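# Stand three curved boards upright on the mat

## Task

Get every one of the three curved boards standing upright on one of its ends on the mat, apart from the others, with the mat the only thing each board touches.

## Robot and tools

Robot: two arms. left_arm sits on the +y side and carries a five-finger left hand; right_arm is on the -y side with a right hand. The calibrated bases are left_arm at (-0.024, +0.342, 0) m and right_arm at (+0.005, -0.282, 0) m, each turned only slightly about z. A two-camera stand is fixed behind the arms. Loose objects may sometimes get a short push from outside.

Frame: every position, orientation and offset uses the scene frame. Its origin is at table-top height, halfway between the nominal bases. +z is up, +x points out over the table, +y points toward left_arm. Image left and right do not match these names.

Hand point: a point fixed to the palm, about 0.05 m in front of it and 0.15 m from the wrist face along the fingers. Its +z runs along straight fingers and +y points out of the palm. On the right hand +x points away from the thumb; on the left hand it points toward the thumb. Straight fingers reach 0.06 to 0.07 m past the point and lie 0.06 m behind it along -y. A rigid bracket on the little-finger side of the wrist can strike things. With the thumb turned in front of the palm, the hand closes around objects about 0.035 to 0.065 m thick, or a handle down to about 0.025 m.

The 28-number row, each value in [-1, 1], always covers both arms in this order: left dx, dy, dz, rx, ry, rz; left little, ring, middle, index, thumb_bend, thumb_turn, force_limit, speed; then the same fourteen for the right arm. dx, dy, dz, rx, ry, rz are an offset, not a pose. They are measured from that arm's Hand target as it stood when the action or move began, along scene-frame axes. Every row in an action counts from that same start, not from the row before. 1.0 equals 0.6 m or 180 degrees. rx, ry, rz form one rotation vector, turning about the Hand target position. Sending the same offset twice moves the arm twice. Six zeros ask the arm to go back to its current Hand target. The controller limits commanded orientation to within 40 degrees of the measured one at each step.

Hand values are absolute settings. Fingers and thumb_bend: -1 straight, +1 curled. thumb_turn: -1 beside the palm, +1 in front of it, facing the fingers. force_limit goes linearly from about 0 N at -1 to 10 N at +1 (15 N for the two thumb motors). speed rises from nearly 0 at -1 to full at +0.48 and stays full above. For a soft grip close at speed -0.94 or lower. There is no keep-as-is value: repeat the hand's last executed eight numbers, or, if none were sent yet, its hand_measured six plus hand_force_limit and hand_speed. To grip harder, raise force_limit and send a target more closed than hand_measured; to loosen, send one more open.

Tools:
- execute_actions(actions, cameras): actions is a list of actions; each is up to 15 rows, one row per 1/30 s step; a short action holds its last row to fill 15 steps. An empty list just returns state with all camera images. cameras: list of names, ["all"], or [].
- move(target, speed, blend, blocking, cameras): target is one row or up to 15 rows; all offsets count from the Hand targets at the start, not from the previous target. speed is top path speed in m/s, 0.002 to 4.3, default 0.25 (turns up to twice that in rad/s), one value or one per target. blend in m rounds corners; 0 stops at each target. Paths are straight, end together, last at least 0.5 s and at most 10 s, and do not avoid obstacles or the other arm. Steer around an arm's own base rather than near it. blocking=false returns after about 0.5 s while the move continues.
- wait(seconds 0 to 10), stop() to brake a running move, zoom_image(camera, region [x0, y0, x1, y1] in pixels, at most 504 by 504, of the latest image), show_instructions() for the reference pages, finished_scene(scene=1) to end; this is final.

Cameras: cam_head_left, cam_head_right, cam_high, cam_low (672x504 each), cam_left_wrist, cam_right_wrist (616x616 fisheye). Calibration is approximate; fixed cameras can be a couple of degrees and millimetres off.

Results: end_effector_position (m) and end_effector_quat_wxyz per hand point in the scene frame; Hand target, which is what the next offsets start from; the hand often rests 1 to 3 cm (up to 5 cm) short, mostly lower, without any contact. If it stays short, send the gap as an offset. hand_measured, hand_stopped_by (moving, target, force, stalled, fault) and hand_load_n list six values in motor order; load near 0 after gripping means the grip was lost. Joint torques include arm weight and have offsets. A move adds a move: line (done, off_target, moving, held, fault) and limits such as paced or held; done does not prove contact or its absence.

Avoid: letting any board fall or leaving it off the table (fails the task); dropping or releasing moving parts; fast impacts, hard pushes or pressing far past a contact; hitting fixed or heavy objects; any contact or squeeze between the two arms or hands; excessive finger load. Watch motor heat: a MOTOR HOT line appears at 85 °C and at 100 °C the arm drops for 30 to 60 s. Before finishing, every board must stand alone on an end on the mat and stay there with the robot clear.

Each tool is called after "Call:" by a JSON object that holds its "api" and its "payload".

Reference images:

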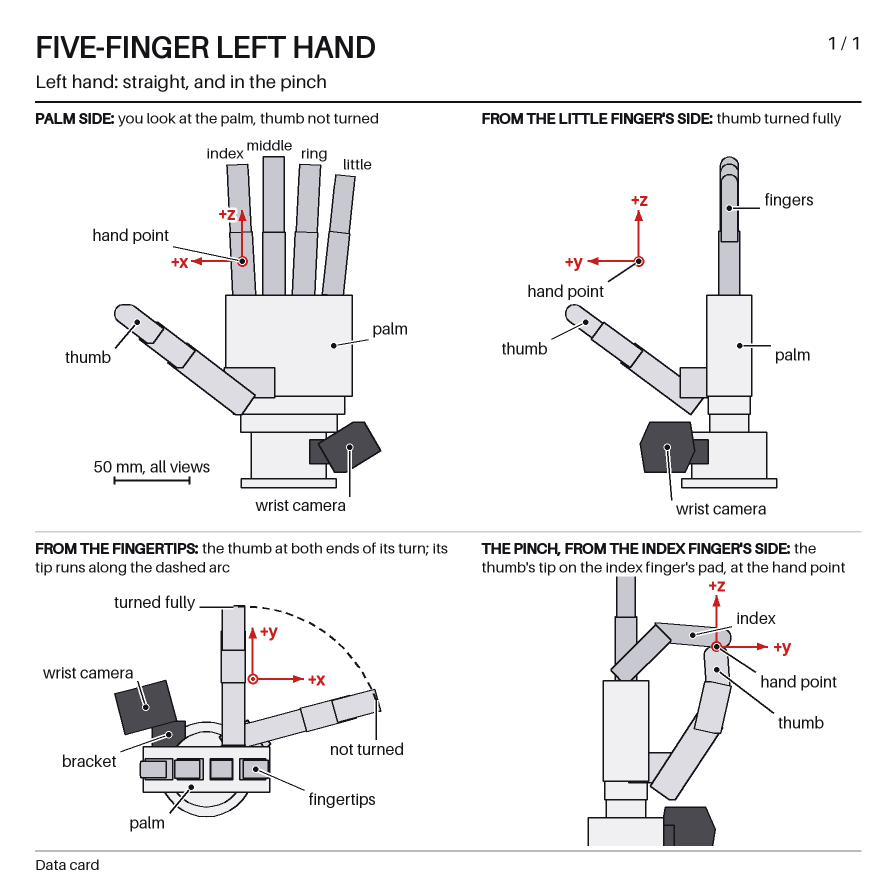

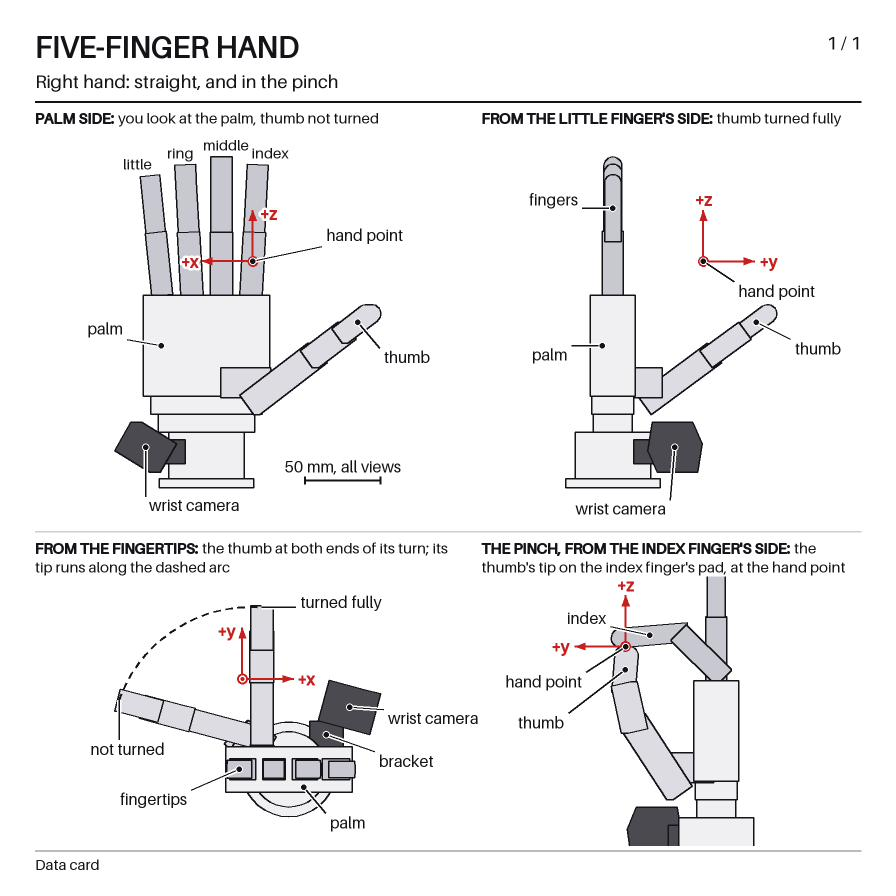

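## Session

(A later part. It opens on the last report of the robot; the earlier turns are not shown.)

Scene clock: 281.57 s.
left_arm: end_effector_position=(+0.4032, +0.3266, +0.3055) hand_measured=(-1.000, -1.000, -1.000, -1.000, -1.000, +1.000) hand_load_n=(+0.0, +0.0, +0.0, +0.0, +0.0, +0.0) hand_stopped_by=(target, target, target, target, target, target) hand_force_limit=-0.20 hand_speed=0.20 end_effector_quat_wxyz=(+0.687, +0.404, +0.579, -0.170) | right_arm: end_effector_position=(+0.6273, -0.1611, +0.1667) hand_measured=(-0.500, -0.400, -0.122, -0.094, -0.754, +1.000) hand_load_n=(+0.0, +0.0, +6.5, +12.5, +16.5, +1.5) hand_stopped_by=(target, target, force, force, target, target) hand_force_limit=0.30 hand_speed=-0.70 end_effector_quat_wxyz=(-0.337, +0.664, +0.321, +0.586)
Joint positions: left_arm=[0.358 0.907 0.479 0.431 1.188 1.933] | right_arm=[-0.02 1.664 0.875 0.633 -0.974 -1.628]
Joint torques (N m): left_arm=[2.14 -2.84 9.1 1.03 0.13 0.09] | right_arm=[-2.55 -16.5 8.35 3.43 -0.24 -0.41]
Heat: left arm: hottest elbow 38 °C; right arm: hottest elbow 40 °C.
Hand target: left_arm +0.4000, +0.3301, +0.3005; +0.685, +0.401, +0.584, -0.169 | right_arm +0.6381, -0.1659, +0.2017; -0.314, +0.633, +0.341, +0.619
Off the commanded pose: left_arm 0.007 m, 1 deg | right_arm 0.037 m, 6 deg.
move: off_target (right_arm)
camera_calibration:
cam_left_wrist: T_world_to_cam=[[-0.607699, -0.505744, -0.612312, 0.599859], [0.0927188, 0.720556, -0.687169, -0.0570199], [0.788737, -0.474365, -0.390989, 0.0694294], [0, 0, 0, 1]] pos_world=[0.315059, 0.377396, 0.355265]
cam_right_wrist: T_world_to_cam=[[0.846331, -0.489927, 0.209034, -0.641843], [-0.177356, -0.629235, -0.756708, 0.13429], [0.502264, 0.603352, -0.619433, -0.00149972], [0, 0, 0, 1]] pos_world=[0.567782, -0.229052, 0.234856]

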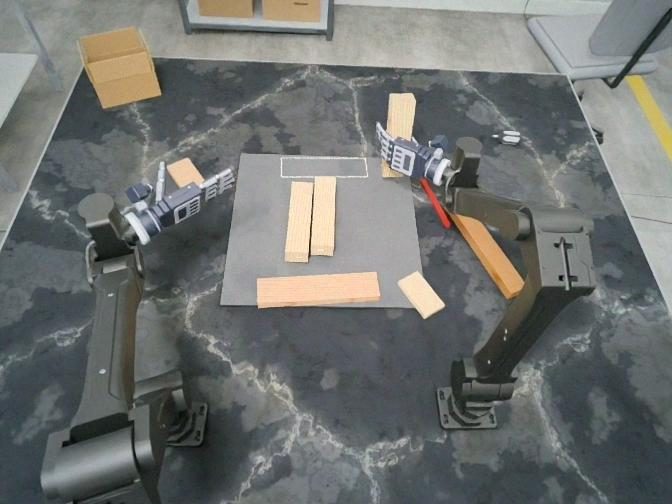

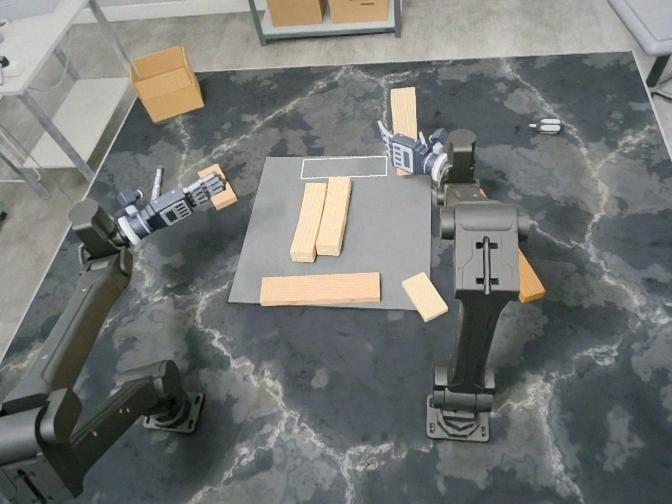

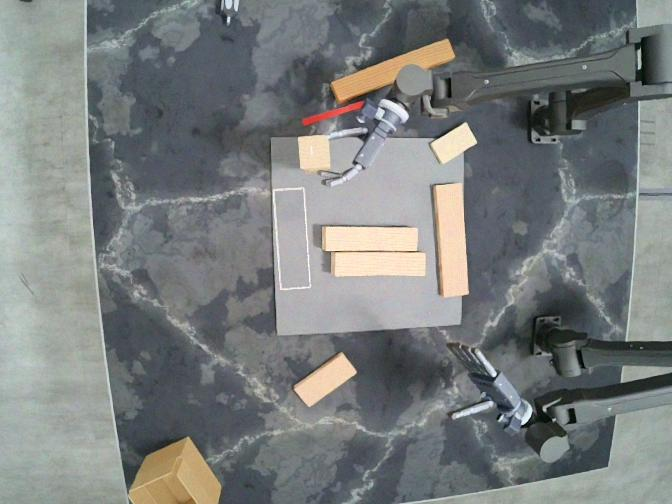

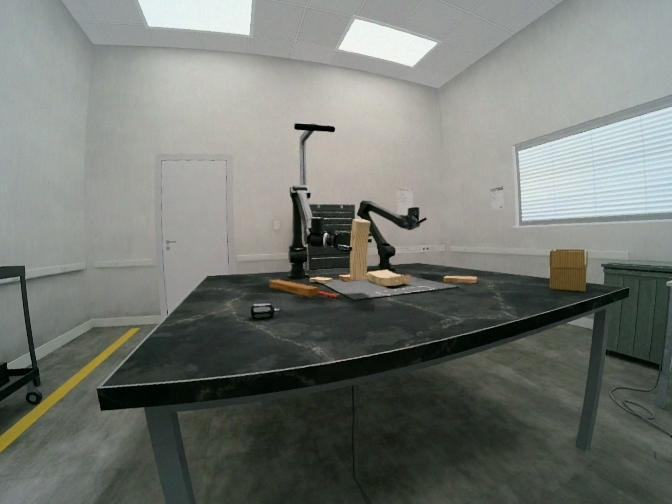

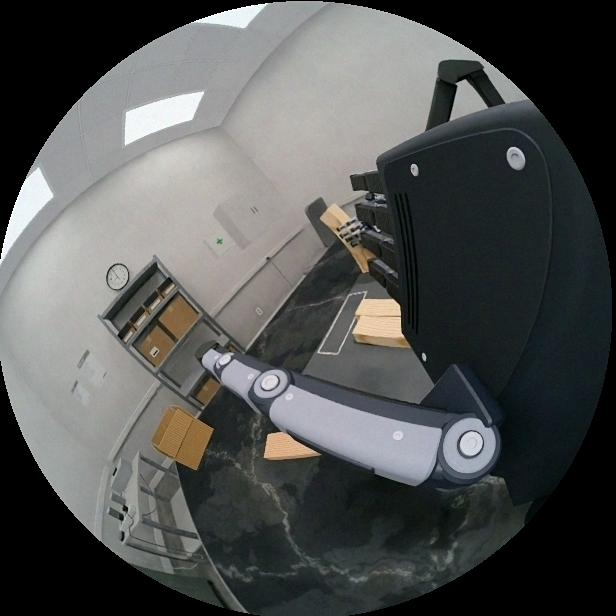

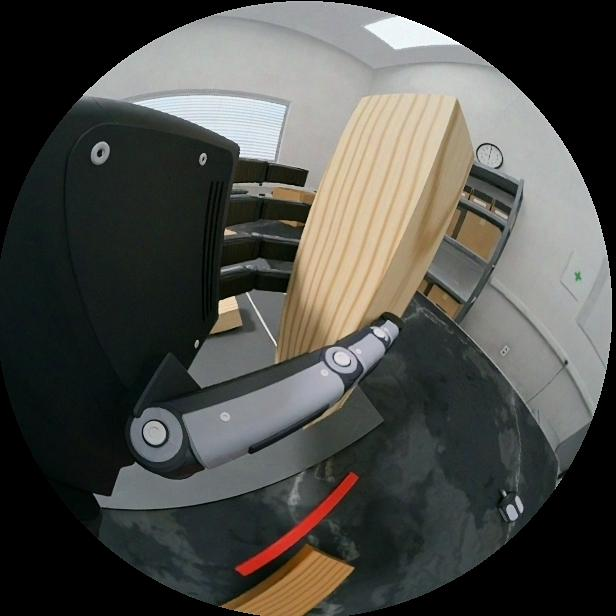

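Call:
{"api": "move", "payload": {"target": [0, 0, 0, 0, 0, 0, -1, -1, -1, -1, -1, 1, -0.2, 0.2, 0.012, -0.004, -0.053, 0.01, -0.033, 0, -0.5, -0.4, 0.1, 0.1, -0.75, 1, 0.3, -0.7], "speed": 0.1, "cameras": ["cam_head_left", "cam_low"]}}

Scene clock: 292.83 s.
left_arm: end_effector_position=(+0.4032, +0.3266, +0.3055) hand_measured=(-1.000, -1.000, -1.000, -1.000, -1.000, +1.000) hand_load_n=(+0.0, +0.0, +0.0, +0.0, +0.0, +0.0) hand_stopped_by=(target, target, target, target, target, target) hand_force_limit=-0.20 hand_speed=0.20 end_effector_quat_wxyz=(+0.687, +0.404, +0.579, -0.170) | right_arm: end_effector_position=(+0.6352, -0.1634, +0.1336) hand_measured=(-0.500, -0.400, -0.122, -0.094, -0.754, +1.000) hand_load_n=(+0.0, -0.5, +6.0, +12.5, +16.5, +1.5) hand_stopped_by=(target, target, force, force, target, target) hand_force_limit=0.30 hand_speed=-0.70 end_effector_quat_wxyz=(-0.331, +0.628, +0.327, +0.624)
Joint positions: left_arm=[0.358 0.907 0.479 0.431 1.188 1.933] | right_arm=[-0.028 1.818 0.848 0.964 -0.983 -1.567]
Joint torques (N m): left_arm=[2.2 -2.73 9.09 1.02 0.14 0.09] | right_arm=[-2.49 -18.32 7.3 3.43 -0.06 -0.37]
Heat: left arm: hottest elbow 38 °C; right arm: hottest elbow 40 °C.
Hand target: left_arm +0.4000, +0.3301, +0.3005; +0.685, +0.401, +0.584, -0.169 | right_arm +0.6452, -0.1685, +0.1700; -0.306, +0.595, +0.347, +0.657
Off the commanded pose: left_arm 0.007 m, 1 deg | right_arm 0.038 m, 7 deg.
move: off_target (right_arm)
Images, in order (width x height): cam_head_left 672x504, cam_low 672x504.

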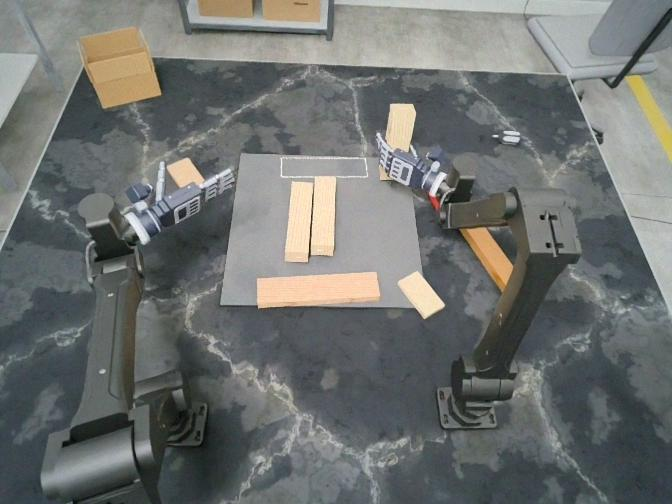

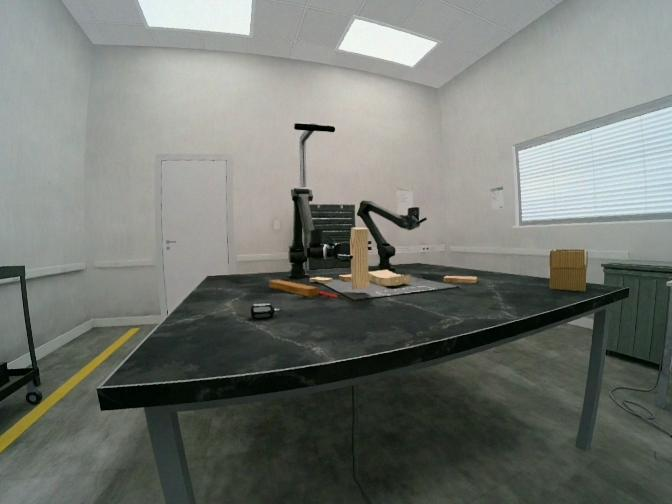

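Call:
{"api": "zoom_image", "payload": {"camera": "cam_low", "region": [310, 215, 420, 305]}}

Call:
{"api": "zoom_image", "payload": {"camera": "cam_head_left", "region": [340, 90, 460, 200]}}

Scaled by 4.582 from the camera's 672x504 image, which has a finer 960x720 frame.

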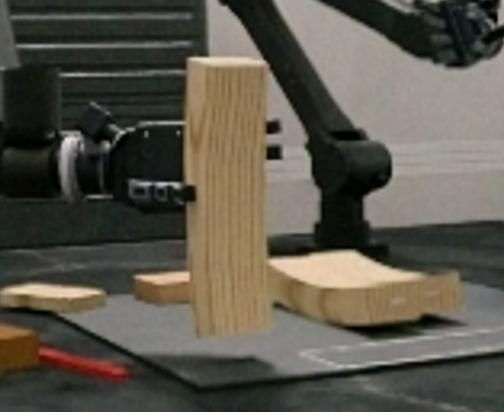

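Scaled by 4.200 from the camera's 672x504 image, which has a finer 960x720 frame.

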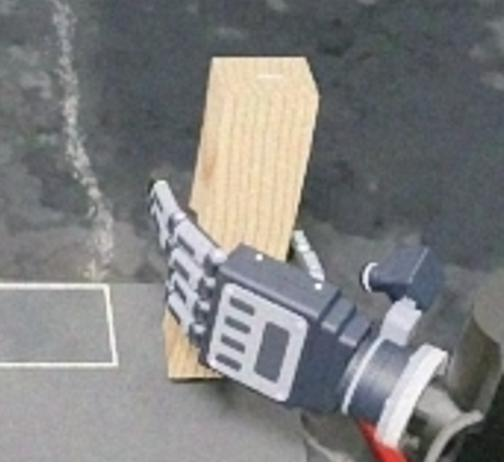

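Call:
{"api": "move", "payload": {"target": [0, 0, 0, 0, 0, 0, -1, -1, -1, -1, -1, 1, -0.2, 0.2, 0, 0, -0.02, 0, 0, 0, -0.5, -0.4, 0.1, 0.1, -0.75, 1, 0.3, -0.7], "speed": 0.05, "cameras": ["cam_low"]}}

Call:
{"api": "zoom_image", "payload": {"camera": "cam_low", "region": [310, 215, 420, 305]}}

Scene clock: 305.97 s.
left_arm: end_effector_position=(+0.4032, +0.3266, +0.3055) hand_measured=(-1.000, -1.000, -1.000, -1.000, -1.000, +1.000) hand_load_n=(+0.5, +0.0, +0.0, +0.0, +0.0, +0.0) hand_stopped_by=(target, target, target, target, target, target) hand_force_limit=-0.20 hand_speed=0.20 end_effector_quat_wxyz=(+0.687, +0.404, +0.579, -0.170) | right_arm: end_effector_position=(+0.6361, -0.1633, +0.1233) hand_measured=(-0.500, -0.400, -0.122, -0.094, -0.754, +1.000) hand_load_n=(+0.5, +0.0, +6.5, +12.5, +16.5, +1.5) hand_stopped_by=(target, target, force, force, target, target) hand_force_limit=0.30 hand_speed=-0.70 end_effector_quat_wxyz=(-0.331, +0.628, +0.327, +0.624)
Joint positions: left_arm=[0.358 0.907 0.479 0.431 1.188 1.933] | right_arm=[-0.028 1.847 0.848 0.997 -0.983 -1.566]
Joint torques (N m): left_arm=[2.26 -2.78 9.09 1.03 0.15 0.09] | right_arm=[-2.49 -18.43 6.84 3.36 -0.06 -0.37]
Heat: left arm: hottest elbow 38 °C; right arm: hottest elbow 40 °C.
Hand target: left_arm +0.4000, +0.3301, +0.3005; +0.685, +0.401, +0.584, -0.169 | right_arm +0.6452, -0.1685, +0.1580; -0.306, +0.595, +0.347, +0.657
Off the commanded pose: left_arm 0.007 m, 1 deg | right_arm 0.036 m, 6 deg.
move: off_target (right_arm)
Images, in order (width x height): cam_low 672x504.

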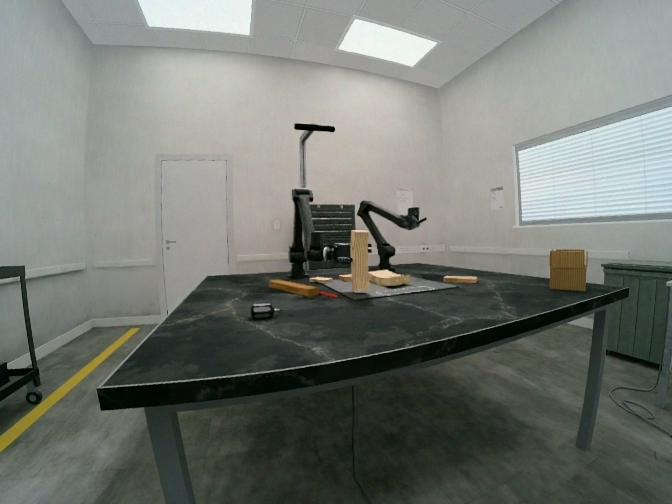

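Scaled by 4.582 from the camera's 672x504 image, which has a finer 960x720 frame.

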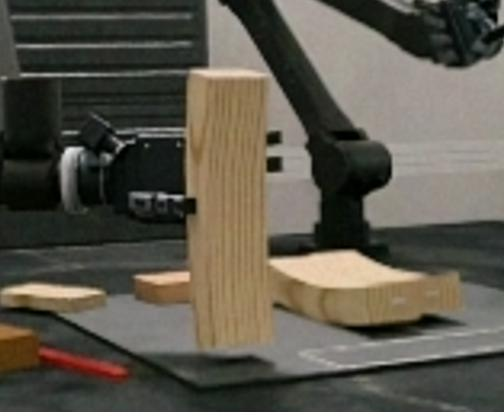

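Call:
{"api": "move", "payload": {"target": [0, 0, 0, 0, 0, 0, -1, -1, -1, -1, -1, 1, -0.2, 0.2, 0, 0, -0.02, 0, 0, 0, -0.5, -0.4, 0.1, 0.1, -0.75, 1, 0.3, -0.7], "speed": 0.05, "cameras": ["cam_low"]}}

Call:
{"api": "zoom_image", "payload": {"camera": "cam_low", "region": [310, 215, 420, 305]}}

Scene clock: 313.17 s.
left_arm: end_effector_position=(+0.4032, +0.3266, +0.3055) hand_measured=(-1.000, -1.000, -1.000, -1.000, -1.000, +1.000) hand_load_n=(+0.0, +0.0, +0.0, +0.0, +0.0, +0.5) hand_stopped_by=(target, target, target, target, target, target) hand_force_limit=-0.20 hand_speed=0.20 end_effector_quat_wxyz=(+0.687, +0.404, +0.579, -0.170) | right_arm: end_effector_position=(+0.6367, -0.1633, +0.1148) hand_measured=(-0.500, -0.400, -0.122, -0.094, -0.754, +1.000) hand_load_n=(+0.0, +0.0, +6.0, +12.5, +16.5, +1.5) hand_stopped_by=(target, target, force, force, target, target) hand_force_limit=0.30 hand_speed=-0.70 end_effector_quat_wxyz=(-0.330, +0.626, +0.328, +0.626)
Joint positions: left_arm=[0.358 0.907 0.479 0.431 1.188 1.933] | right_arm=[-0.028 1.874 0.848 1.029 -0.983 -1.566]
Joint torques (N m): left_arm=[2.08 -2.73 9.09 1.01 0.14 0.1] | right_arm=[-2.49 -17.96 6.53 3.33 -0.04 -0.36]
Heat: left arm: hottest elbow 38 °C; right arm: hottest elbow 40 °C.
Hand target: left_arm +0.4000, +0.3301, +0.3005; +0.685, +0.401, +0.584, -0.169 | right_arm +0.6453, -0.1685, +0.1460; -0.306, +0.595, +0.347, +0.657
Off the commanded pose: left_arm 0.007 m, 1 deg | right_arm 0.033 m, 6 deg.
move: off_target (right_arm)
Images, in order (width x height): cam_low 672x504.

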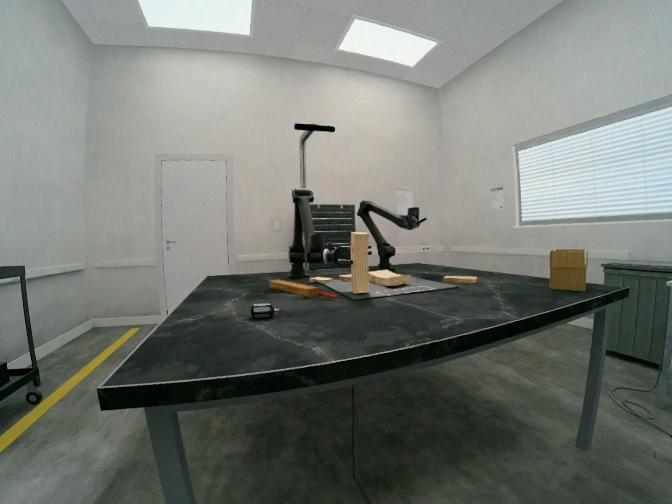

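Scaled by 4.582 from the camera's 672x504 image, which has a finer 960x720 frame.

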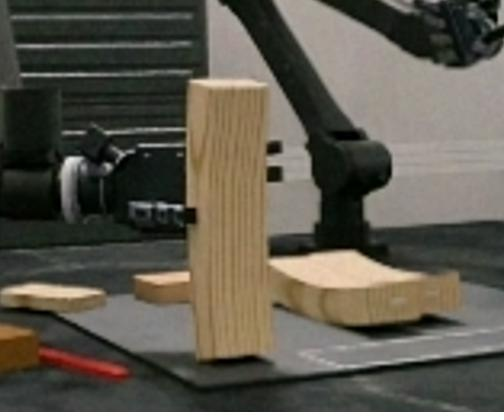

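Call:
{"api": "move", "payload": {"target": [0, 0, 0, 0, 0, 0, -1, -1, -1, -1, -1, 1, -0.2, 0.2, 0, 0, -0.013, 0, 0, 0, -0.5, -0.4, 0.1, 0.1, -0.75, 1, 0.3, -0.7], "speed": 0.05, "cameras": ["cam_low", "cam_head_left"]}}

Call:
{"api": "zoom_image", "payload": {"camera": "cam_low", "region": [310, 215, 420, 305]}}

Scene clock: 319.70 s.
left_arm: end_effector_position=(+0.4032, +0.3266, +0.3055) hand_measured=(-1.000, -1.000, -1.000, -1.000, -1.000, +1.000) hand_load_n=(+0.0, +0.0, +0.0, +0.0, +0.0, +0.5) hand_stopped_by=(target, target, target, target, target, target) hand_force_limit=-0.20 hand_speed=0.20 end_effector_quat_wxyz=(+0.687, +0.404, +0.579, -0.170) | right_arm: end_effector_position=(+0.6371, -0.1631, +0.1141) hand_measured=(-0.500, -0.400, -0.122, -0.094, -0.754, +1.000) hand_load_n=(+0.0, +0.0, +6.5, +12.5, +16.5, +1.5) hand_stopped_by=(target, target, force, force, target, target) hand_force_limit=0.30 hand_speed=-0.70 end_effector_quat_wxyz=(-0.328, +0.620, +0.331, +0.631)
Joint positions: left_arm=[0.358 0.907 0.479 0.431 1.188 1.933] | right_arm=[-0.028 1.885 0.848 1.056 -0.984 -1.566]
Joint torques (N m): left_arm=[2.14 -2.78 9.09 1.02 0.13 0.1] | right_arm=[-2.55 -17.55 6.42 3.22 0.01 -0.36]
Heat: left arm: hottest elbow 38 °C; right arm: hottest elbow 40 °C.
Hand target: left_arm +0.4000, +0.3301, +0.3005; +0.685, +0.401, +0.584, -0.169 | right_arm +0.6453, -0.1685, +0.1382; -0.306, +0.596, +0.347, +0.657
Off the commanded pose: left_arm 0.007 m, 1 deg | right_arm 0.026 m, 5 deg.
move: off_target (right_arm)
Images, in order (width x height): cam_head_left 672x504, cam_low 672x504.

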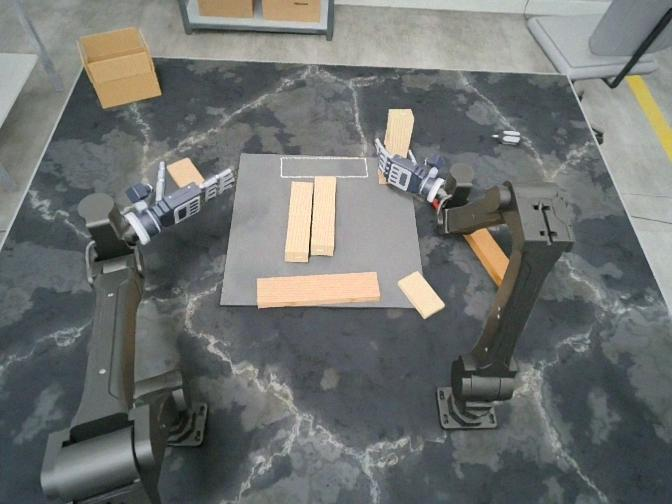

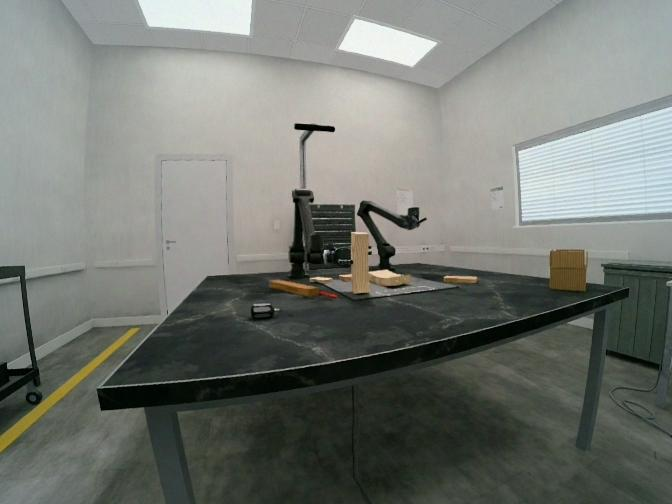

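Scaled by 4.582 from the camera's 672x504 image, which has a finer 960x720 frame.

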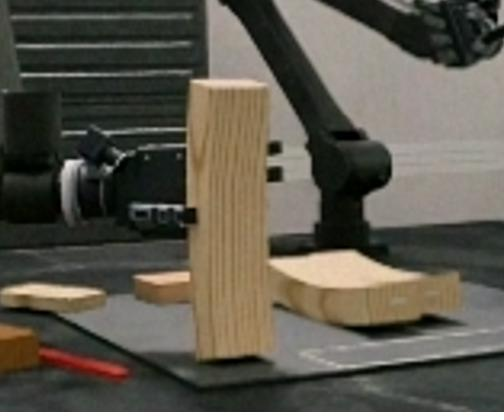

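Call:
{"api": "move", "payload": {"target": [0, 0, 0, 0, 0, 0, -1, -1, -1, -1, -1, 1, -0.2, 0.2, 0, 0, 0, 0, 0, 0, -0.7, -0.6, -0.35, -0.35, -0.8, 1, 0.3, -0.8], "speed": 0.05, "cameras": ["cam_low", "cam_head_left", "cam_right_wrist"]}}

Call:
{"api": "zoom_image", "payload": {"camera": "cam_low", "region": [310, 215, 420, 305]}}

Scene clock: 328.47 s.
left_arm: end_effector_position=(+0.4032, +0.3266, +0.3055) hand_measured=(-1.000, -1.000, -1.000, -1.000, -1.000, +1.000) hand_load_n=(+0.0, +0.0, +0.0, +0.0, +0.0, +0.0) hand_stopped_by=(target, target, target, target, target, target) hand_force_limit=-0.20 hand_speed=0.20 end_effector_quat_wxyz=(+0.687, +0.404, +0.579, -0.170) | right_arm: end_effector_position=(+0.6381, -0.1640, +0.1209) hand_measured=(-0.700, -0.600, -0.350, -0.350, -0.800, +1.000) hand_load_n=(+0.0, +0.0, +0.0, +0.0, +0.0, +0.0) hand_stopped_by=(target, target, target, target, target, target) hand_force_limit=0.30 hand_speed=-0.80 end_effector_quat_wxyz=(-0.319, +0.611, +0.338, +0.641)
Joint positions: left_arm=[0.358 0.907 0.479 0.431 1.188 1.933] | right_arm=[-0.029 1.885 0.848 1.083 -0.984 -1.576]
Joint torques (N m): left_arm=[2.08 -2.73 9.1 1.05 0.13 0.09] | right_arm=[-2.43 -17.44 6.5 2.09 0 -0.22]
Heat: left arm: hottest elbow 38 °C; right arm: hottest elbow 39 °C.
Hand target: left_arm +0.4000, +0.3301, +0.3005; +0.685, +0.401, +0.584, -0.169 | right_arm +0.6453, -0.1685, +0.1382; -0.306, +0.595, +0.347, +0.657
Off the commanded pose: left_arm 0.007 m, 1 deg | right_arm 0.019 m, 3 deg.
move: off_target (right_arm)
camera_calibration:
cam_right_wrist: T_world_to_cam=[[0.803805, -0.497002, 0.326935, -0.631088], [-0.0536681, -0.607912, -0.792189, 0.0285779], [0.592467, 0.619219, -0.515315, -0.101122], [0, 0, 0, 1]] pos_world=[0.568717, -0.233663, 0.176855]
Images, in order (width x height): cam_head_left 672x504, cam_low 672x504, cam_right_wrist 616x616.

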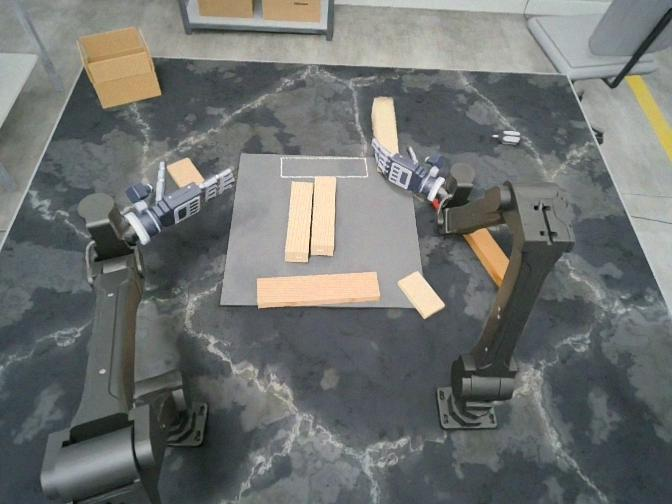

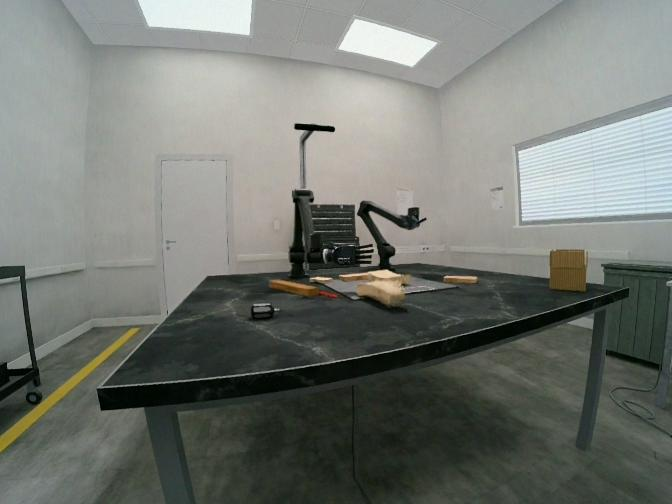

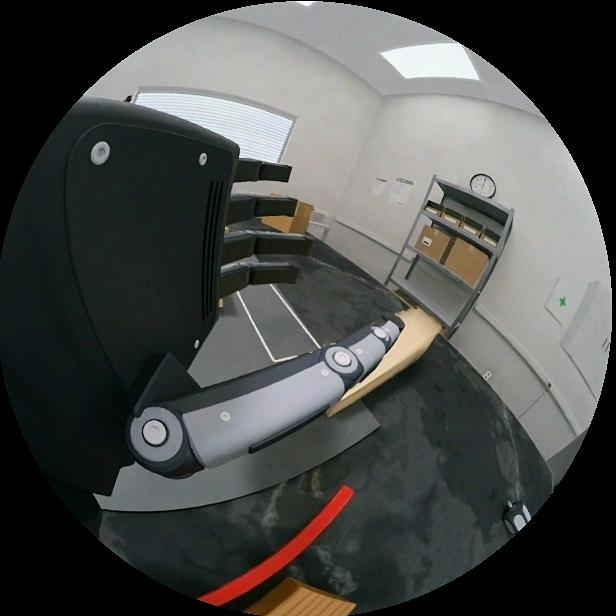

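Scaled by 4.582 from the camera's 672x504 image, which has a finer 960x720 frame.

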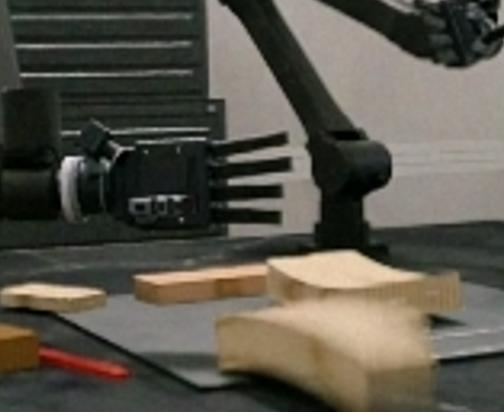

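Call:
{"api": "wait", "payload": {"seconds": 0.5, "cameras": ["cam_low", "cam_head_left", "cam_high", "cam_head_right"]}}

Call:
{"api": "zoom_image", "payload": {"camera": "cam_low", "region": [310, 255, 420, 325]}}

Call:
{"api": "zoom_image", "payload": {"camera": "cam_head_left", "region": [330, 90, 450, 210]}}

Scene clock: 341.07 s.
left_arm: end_effector_position=(+0.4032, +0.3266, +0.3055) hand_measured=(-1.000, -1.000, -1.000, -1.000, -1.000, +1.000) hand_load_n=(+0.0, +0.0, +0.0, +0.0, +0.0, +0.0) hand_stopped_by=(target, target, target, target, target, target) hand_force_limit=-0.20 hand_speed=0.20 end_effector_quat_wxyz=(+0.687, +0.404, +0.579, -0.170) | right_arm: end_effector_position=(+0.6381, -0.1640, +0.1209) hand_measured=(-0.700, -0.600, -0.350, -0.350, -0.800, +1.000) hand_load_n=(+0.0, +0.0, +0.0, +0.0, +0.0, +0.0) hand_stopped_by=(target, target, target, target, target, target) hand_force_limit=0.30 hand_speed=-0.80 end_effector_quat_wxyz=(-0.319, +0.611, +0.338, +0.641)
Joint positions: left_arm=[0.358 0.907 0.479 0.431 1.188 1.933] | right_arm=[-0.029 1.885 0.848 1.083 -0.984 -1.576]
Joint torques (N m): left_arm=[2.26 -2.84 9.06 1.03 0.14 0.09] | right_arm=[-2.43 -17.44 6.52 2.06 0.01 -0.23]
Heat: left arm: hottest elbow 38 °C; right arm: hottest shoulder 39 °C.
Hand target: left_arm +0.4000, +0.3301, +0.3005; +0.685, +0.401, +0.584, -0.169 | right_arm +0.6453, -0.1685, +0.1381; -0.306, +0.595, +0.347, +0.657
Off the commanded pose: left_arm 0.007 m, 1 deg | right_arm 0.019 m, 3 deg.
wait: 0.50 s; at rest from the start
Images, in order (width x height): cam_head_left 672x504, cam_head_right 672x504, cam_high 672x504, cam_low 672x504.

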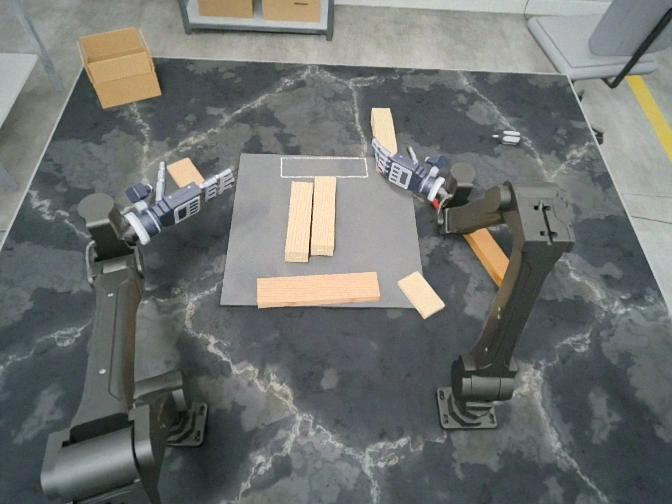

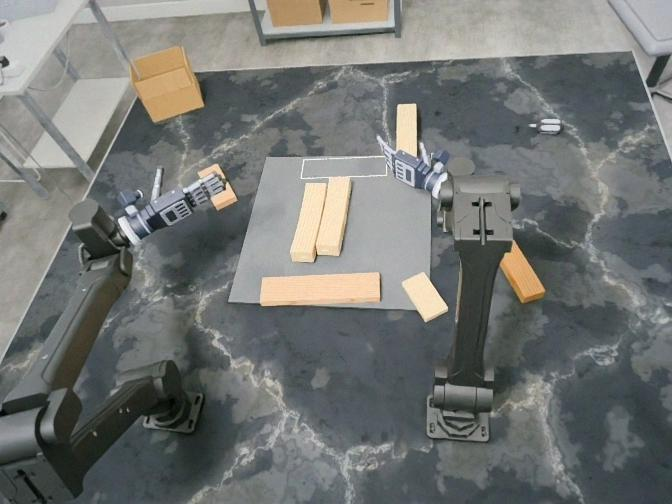

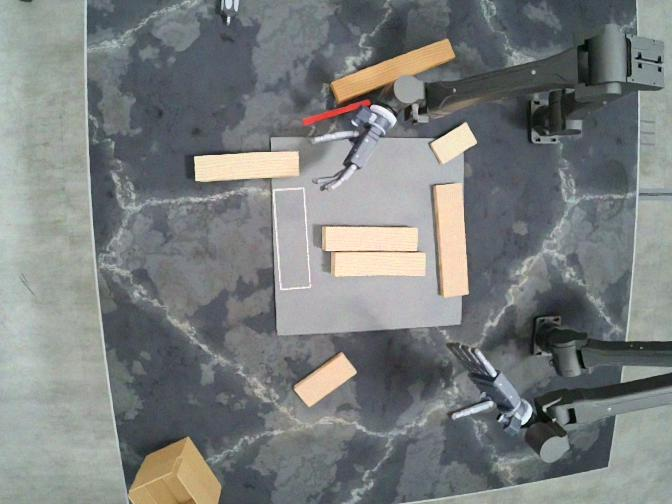

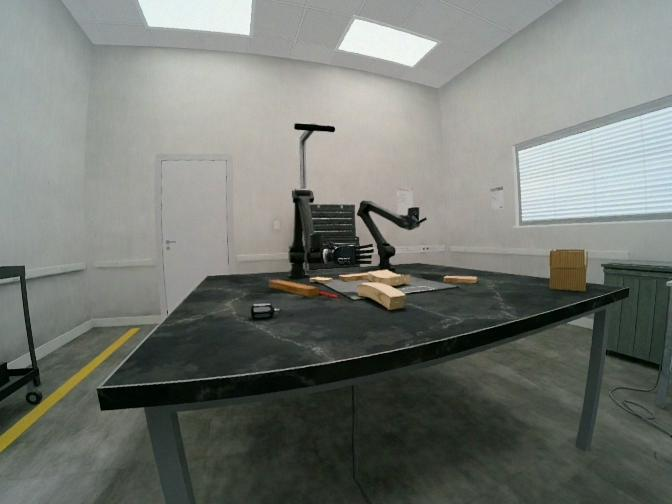

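Scaled by 4.582 from the camera's 672x504 image, which has a finer 960x720 frame.

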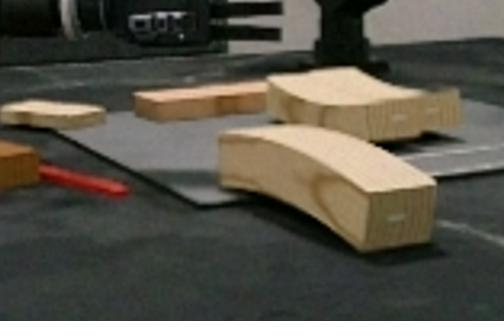

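Scaled by 4.200 from the camera's 672x504 image, which has a finer 960x720 frame.

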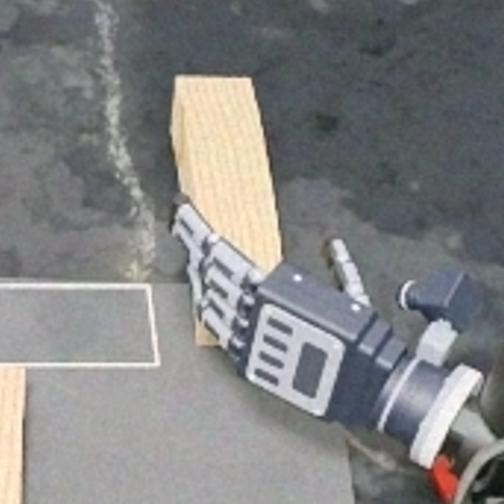

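Call:
{"api": "move", "payload": {"target": [0, 0, 0, 0, 0, 0, -1, -1, -1, -1, -1, 1, -0.2, 0.2, 0.25, 0.02, 0.05, -0.0088, 0.533, 0.0085, -1, -1, -1, -1, -1, 1, 0.3, 0], "speed": 0.3, "cameras": ["all"]}}

Scene clock: 384.63 s.
left_arm: end_effector_position=(+0.4032, +0.3266, +0.3055) hand_measured=(-1.000, -1.000, -1.000, -1.000, -1.000, +1.000) hand_load_n=(+0.0, +0.0, +0.0, +0.0, +0.5, +0.5) hand_stopped_by=(target, target, target, target, target, target) hand_force_limit=-0.20 hand_speed=0.20 end_effector_quat_wxyz=(+0.687, +0.404, +0.579, -0.170) | right_arm: end_effector_position=(+0.7901, -0.1577, +0.1592) hand_measured=(-1.000, -1.000, -1.000, -1.000, -1.000, +1.000) hand_load_n=(+0.0, +0.0, +0.0, +0.0, +0.0, +0.0) hand_stopped_by=(target, target, target, target, target, target) hand_force_limit=0.30 hand_speed=0.00 end_effector_quat_wxyz=(-0.478, +0.872, -0.021, +0.108)
Joint positions: left_arm=[0.358 0.907 0.479 0.431 1.188 1.933] | right_arm=[-0.023 2.584 2.881 -1.503 -0.98 -1.336]
Joint torques (N m): left_arm=[2.08 -2.78 9.09 1.02 0.15 0.09] | right_arm=[-1.96 -27.75 11.6 0.44 -0.66 0.06]
Heat: left arm: hottest elbow 38 °C; right arm: hottest elbow 40 °C.
Hand target: left_arm +0.4000, +0.3301, +0.3005; +0.685, +0.401, +0.584, -0.169 | right_arm +0.7953, -0.1566, +0.1682; -0.463, +0.886, +0.021, -0.011
Off the commanded pose: left_arm 0.007 m, 1 deg | right_arm 0.010 m, 15 deg.
elbow stopped short (right arm): the move would have taken joint 3 (elbow) straighter than the controller allows.
move: off_target (right_arm)
camera_calibration:
cam_left_wrist: T_world_to_cam=[[-0.607699, -0.505744, -0.612312, 0.599859], [0.0927188, 0.720556, -0.687169, -0.0570199], [0.788737, -0.474365, -0.390989, 0.0694294], [0, 0, 0, 1]] pos_world=[0.315059, 0.377396, 0.355265]
cam_right_wrist: T_world_to_cam=[[0.351705, -0.514123, -0.782293, -0.2316], [-0.868847, -0.490338, -0.0683677, 0.618404], [-0.348438, 0.703738, -0.619148, 0.597937], [0, 0, 0, 1]] pos_world=[0.827097, -0.236634, 0.231311]

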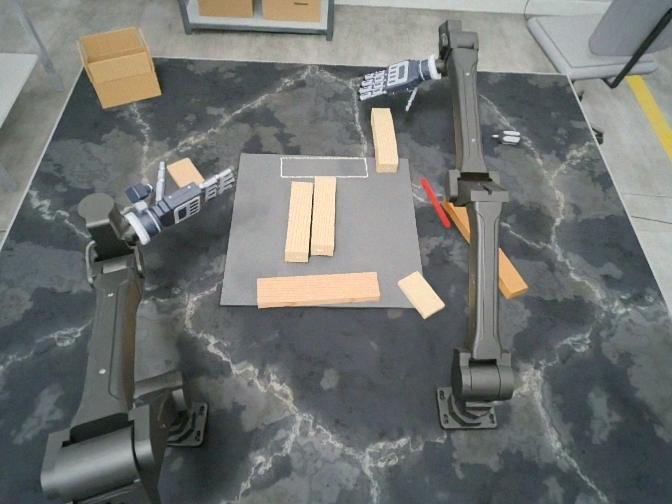

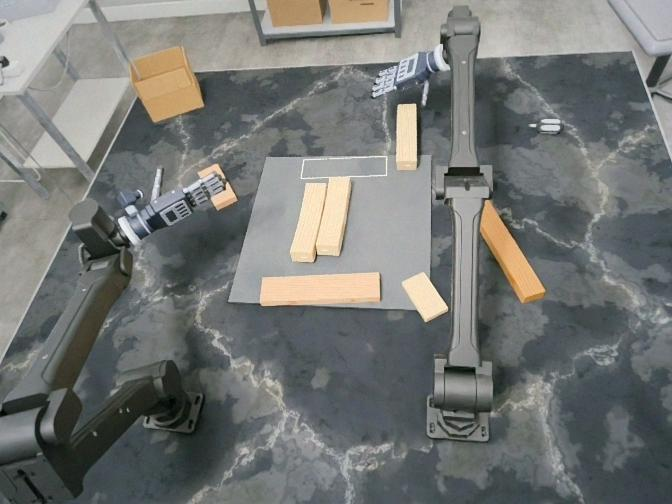

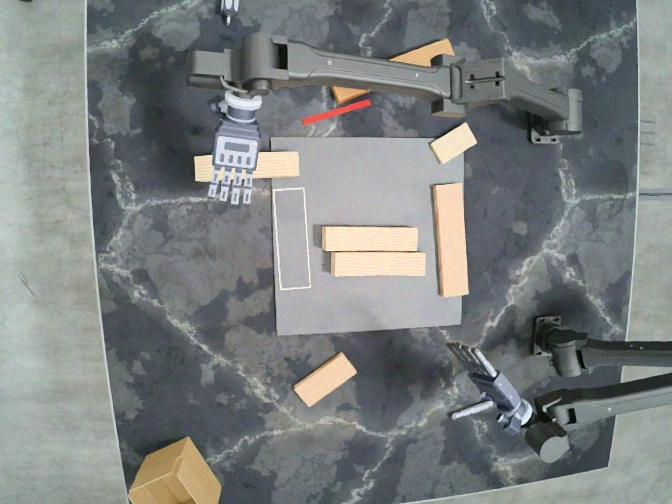

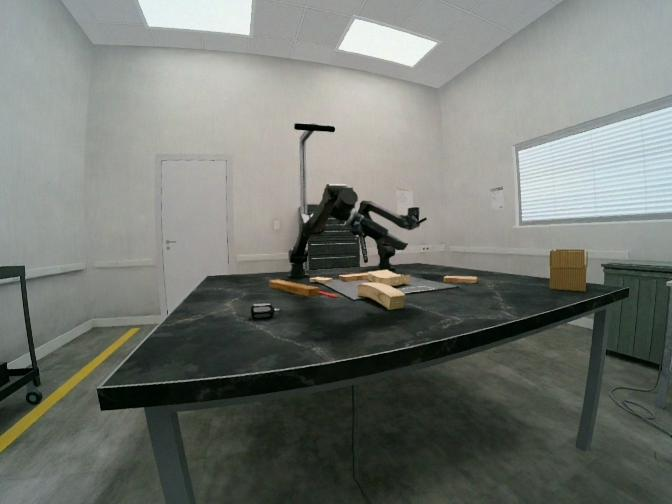

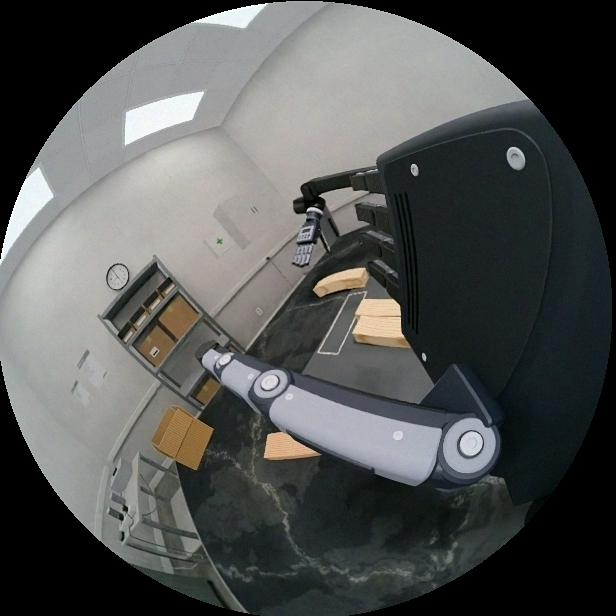

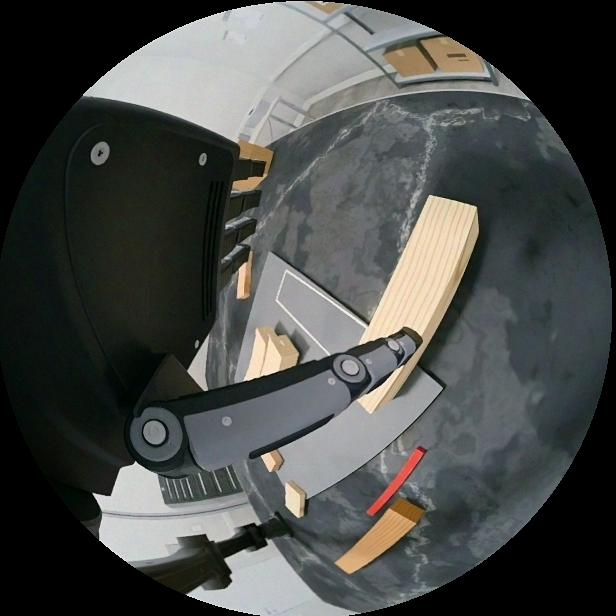

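Call:
{"api": "move", "payload": {"target": [0, 0, 0, 0, 0, 0, -1, -1, -1, -1, -1, 1, -0.2, 0.2, -0.094, -0.024, -0.09, 0, 0, 0.01, -1, -1, -1, -1, -1, 1, 0.3, 0], "speed": 0.2, "cameras": ["cam_right_wrist"]}}

Scene clock: 400.30 s.
left_arm: end_effector_position=(+0.4032, +0.3266, +0.3055) hand_measured=(-1.000, -1.000, -1.000, -1.000, -1.000, +1.000) hand_load_n=(+0.0, +0.0, +0.0, +0.0, +0.0, +0.0) hand_stopped_by=(target, target, target, target, target, target) hand_force_limit=-0.20 hand_speed=0.20 end_effector_quat_wxyz=(+0.687, +0.404, +0.579, -0.170) | right_arm: end_effector_position=(+0.7386, -0.1662, +0.0932) hand_measured=(-1.000, -1.000, -1.000, -1.000, -1.000, +1.000) hand_load_n=(+0.0, -0.5, +0.0, +0.0, +0.0, +0.0) hand_stopped_by=(target, target, target, target, target, target) hand_force_limit=0.30 hand_speed=0.00 end_effector_quat_wxyz=(-0.464, +0.886, +0.008, +0.016)
Joint positions: left_arm=[0.358 0.907 0.479 0.431 1.188 1.933] | right_arm=[-0.025 2.584 2.728 -1.696 -0.965 -1.592]
Joint torques (N m): left_arm=[2.2 -2.84 9.09 1.05 0.14 0.09] | right_arm=[-2.37 -31.38 7.32 -0.25 -0.53 -0.17]
Heat: left arm: hottest elbow 38 °C; right arm: hottest elbow 43 °C.
Hand target: left_arm +0.4000, +0.3301, +0.3005; +0.685, +0.401, +0.584, -0.169 | right_arm +0.7389, -0.1709, +0.1142; -0.463, +0.886, +0.035, -0.018
Off the commanded pose: left_arm 0.007 m, 1 deg | right_arm 0.022 m, 5 deg.
joint sent to its limit (right arm) — joint 4 (wrist pitch), lower limit. The joint targets are off in orientation, not in position.
move: off_target (right_arm)
camera_calibration:
cam_right_wrist: T_world_to_cam=[[0.313098, -0.501225, -0.806686, -0.236555], [-0.794175, -0.60398, 0.0670347, 0.478257], [-0.520822, 0.619662, -0.587165, 0.655449], [0, 0, 0, 1]] pos_world=[0.795257, -0.235866, 0.161972]
Images, in order (width x height): cam_right_wrist 616x616.

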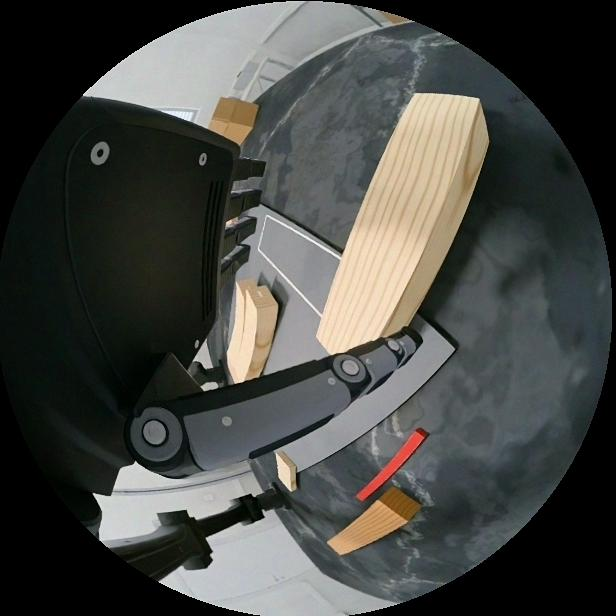

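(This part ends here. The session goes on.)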